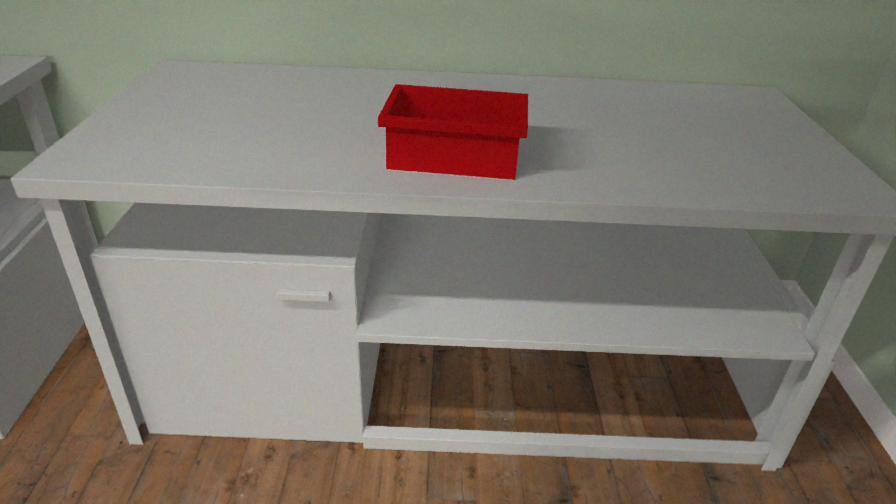

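>>> move --base '{"x_m_s":0.2,"for_s":4.48}' --joints '{"head_tilt_rad":0.8}'

>>> move --target '{"side":"left","x":0.3,"y":0.2,"z":1.15,"quat_wxyz":[1,0,0,0]}' --cameras '["head_camera","left_wrist_camera"]'

Scene clock: 1026.27 s.
Joint torques (N m): left_arm=[-10.38 13.79 10.25 2.17 0.28 -0.05 0.05] | right_arm=[-7.47 -6.07 -9.1 2.22 -0.03 0.08 -0.36]
External joint torques (N m): left_arm=[0.68 -0.82 0.17 0.13 0.26 0.01 0.05] | right_arm=[0.88 0.88 0.45 -0.21 -0.26 0.09 -0.36]
Wrist force (N): left_arm=[-2.2 -0.3 -10.6] | right_arm=[1.9 11.0 -13.1]
Wrist torque (N m): left_arm=[0.01 -0.44 -0.20] | right_arm=[-0.10 0.80 0.53]
Wrist force, peak (N): left_arm=[-2.8 0.0 -11.0] | right_arm=[2.7 11.2 -13.3]
move: done
base_odometry: x=+2.281 y=+0.536 heading=+0.602
lidar_m: 0.79 0.33 0.35 1.19 3.41 4.20 4.13 1.86 1.36 0.91 0.94 0.94
base_status: done (sent for 4.47 of 4.47 s)
joint_positions: torso_squat_rad=+0.350 torso_shift_rad=+0.000 torso_pitch_rad=+0.224 torso_yaw_rad=+0.000 left_shoulder_pitch_rad=-0.905 left_shoulder_roll_rad=+1.777 left_shoulder_yaw_rad=-0.578 left_elbow_rad=-1.819 left_forearm_roll_rad=+1.807 left_wrist_pitch_rad=+1.576 left_hand_roll_rad=+0.830 left_gripper_m=+0.071 right_shoulder_pitch_rad=-1.566 right_shoulder_roll_rad=-1.994 right_shoulder_yaw_rad=+1.542 right_elbow_rad=-2.101 right_forearm_roll_rad=-1.796 right_wrist_pitch_rad=+1.236 right_hand_roll_rad=-1.092 right_gripper_m=+0.000 head_pan_rad=+0.000 head_tilt_rad=+0.800
joint_status: all done
wheel_motors_off: 0
motor_effort: left_wheel=+0(27) right_wheel=-1(30)
chest: x=-0.1592 y=-0.0007 z=+1.2398 quat_wxyz=(+0.994, +0.000, +0.112, +0.000) (m; base frame)
left_hand: x=+0.1802 y=+0.4000 z=+1.1600 quat_wxyz=(+0.980, +0.000, +0.000, +0.200) (m; base frame)
right_hand: x=+0.1226 y=-0.3997 z=+1.1007 quat_wxyz=(+0.951, +0.000, -0.001, -0.310) (m; base frame)
camera_calibration:
head_camera: T_world_to_cam=[[0.0339215, -0.998749, 0.0367286, -0.0518705], [-0.832263, -0.0485757, -0.552249, 0.770911], [0.553343, -0.0118347, -0.83287, 1.18157], [0, 0, 0, 1]] pos_world=[-0.010454, -0.000374564, 1.41174]
left_wrist_camera: T_world_to_cam=[[0.913656, 0.406299, -0.0124047, -0.314103], [0.360221, -0.795146, 0.487836, -0.278478], [0.188344, -0.450183, -0.872847, 1.22769], [0, 0, 0, 1]] pos_world=[0.156067, 0.458876, 1.20354]
right_wrist_camera: T_world_to_cam=[[-0.796044, 0.604941, -0.0190004, 0.362747], [0.5351, 0.718115, 0.444949, -0.235123], [0.282812, 0.344032, -0.895354, 1.16004], [0, 0, 0, 1]] pos_world=[0.0865043, -0.449685, 1.15015]

Scene clock: 1027.77 s.
Joint torques (N m): left_arm=[-19.42 8.67 8.45 -0.5 0.32 0.23 -0.08] | right_arm=[-7.58 -5.86 -9.1 2.3 -0.08 0.05 -0.41]
External joint torques (N m): left_arm=[1.44 -0.28 -0.97 1.04 0.3 0.3 -0.08] | right_arm=[0.77 1.08 0.45 -0.14 -0.31 0.06 -0.41]
Wrist force (N): left_arm=[-2.7 -0.3 -10.8] | right_arm=[2.0 10.8 -12.9]
Wrist torque (N m): left_arm=[-0.01 -0.52 -0.18] | right_arm=[-0.08 0.83 0.52]
Wrist force, peak (N): left_arm=[-2.5 -0.7 -11.4] | right_arm=[2.5 11.2 -13.2]
move: done
base_odometry: x=+2.281 y=+0.536 heading=+0.602
lidar_m: 0.80 0.32 0.35 1.18 3.41 4.19 4.13 1.87 1.37 0.91 0.93 0.94
base_status: not commanded
joint_positions: torso_squat_rad=+0.350 torso_shift_rad=+0.000 torso_pitch_rad=+0.224 torso_yaw_rad=+0.000 left_shoulder_pitch_rad=-1.455 left_shoulder_roll_rad=+0.946 left_shoulder_yaw_rad=-0.758 left_elbow_rad=-1.414 left_forearm_roll_rad=+1.430 left_wrist_pitch_rad=+1.882 left_hand_roll_rad=+0.780 left_gripper_m=+0.071 right_shoulder_pitch_rad=-1.566 right_shoulder_roll_rad=-1.994 right_shoulder_yaw_rad=+1.542 right_elbow_rad=-2.101 right_forearm_roll_rad=-1.796 right_wrist_pitch_rad=+1.236 right_hand_roll_rad=-1.092 right_gripper_m=+0.000 head_pan_rad=+0.000 head_tilt_rad=+0.800
joint_status: all done
wheel_motors_off: 0
motor_effort: left_wheel=+3(3) right_wheel=-1(4)
chest: x=-0.1593 y=-0.0007 z=+1.2398 quat_wxyz=(+0.994, +0.000, +0.112, +0.000) (m; base frame)
left_hand: x=+0.2995 y=+0.1998 z=+1.1502 quat_wxyz=(+1.000, +0.000, -0.002, +0.000) (m; base frame)
left_hand_status: reached (checked arc, planned for 1.2 s): 1 mm and 0.2 deg off.
right_hand: x=+0.1225 y=-0.3997 z=+1.1007 quat_wxyz=(+0.951, +0.000, -0.001, -0.310) (m; base frame)
pictures: head_camera, left_wrist_camera
camera_calibration:
head_camera: T_world_to_cam=[[0.033836, -0.998754, 0.0366763, -0.0517946], [-0.832236, -0.0484761, -0.552298, 0.770897], [0.553388, -0.0118358, -0.83284, 1.18159], [0, 0, 0, 1]] pos_world=[-0.0105539, -0.000374928, 1.41174]
left_wrist_camera: T_world_to_cam=[[0.999842, 0.0154979, -0.00876255, -0.293757], [0.0178035, -0.872013, 0.489159, -0.359495], [-0.0000601207, -0.489237, -0.872151, 1.16995], [0, 0, 0, 1]] pos_world=[0.300181, 0.26345, 1.19365]

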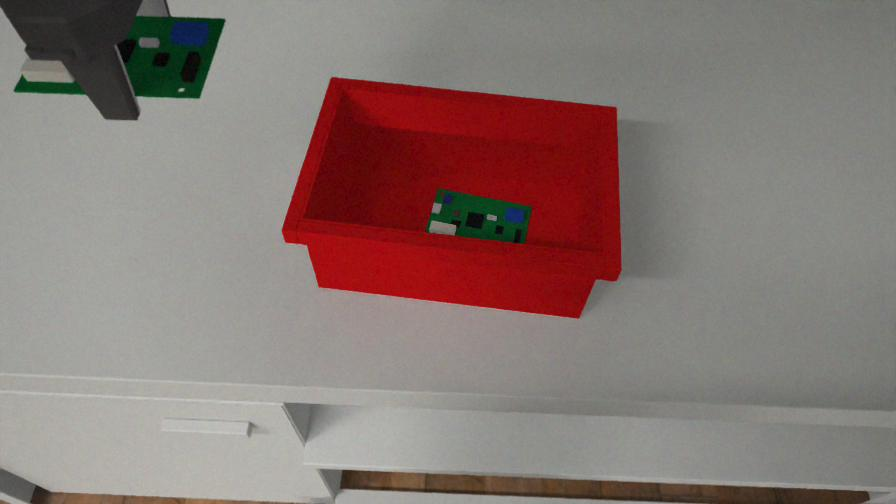

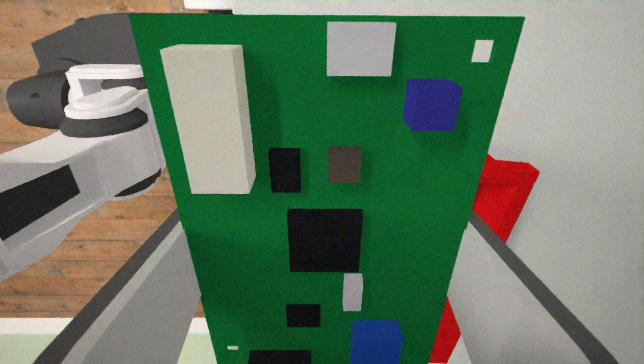

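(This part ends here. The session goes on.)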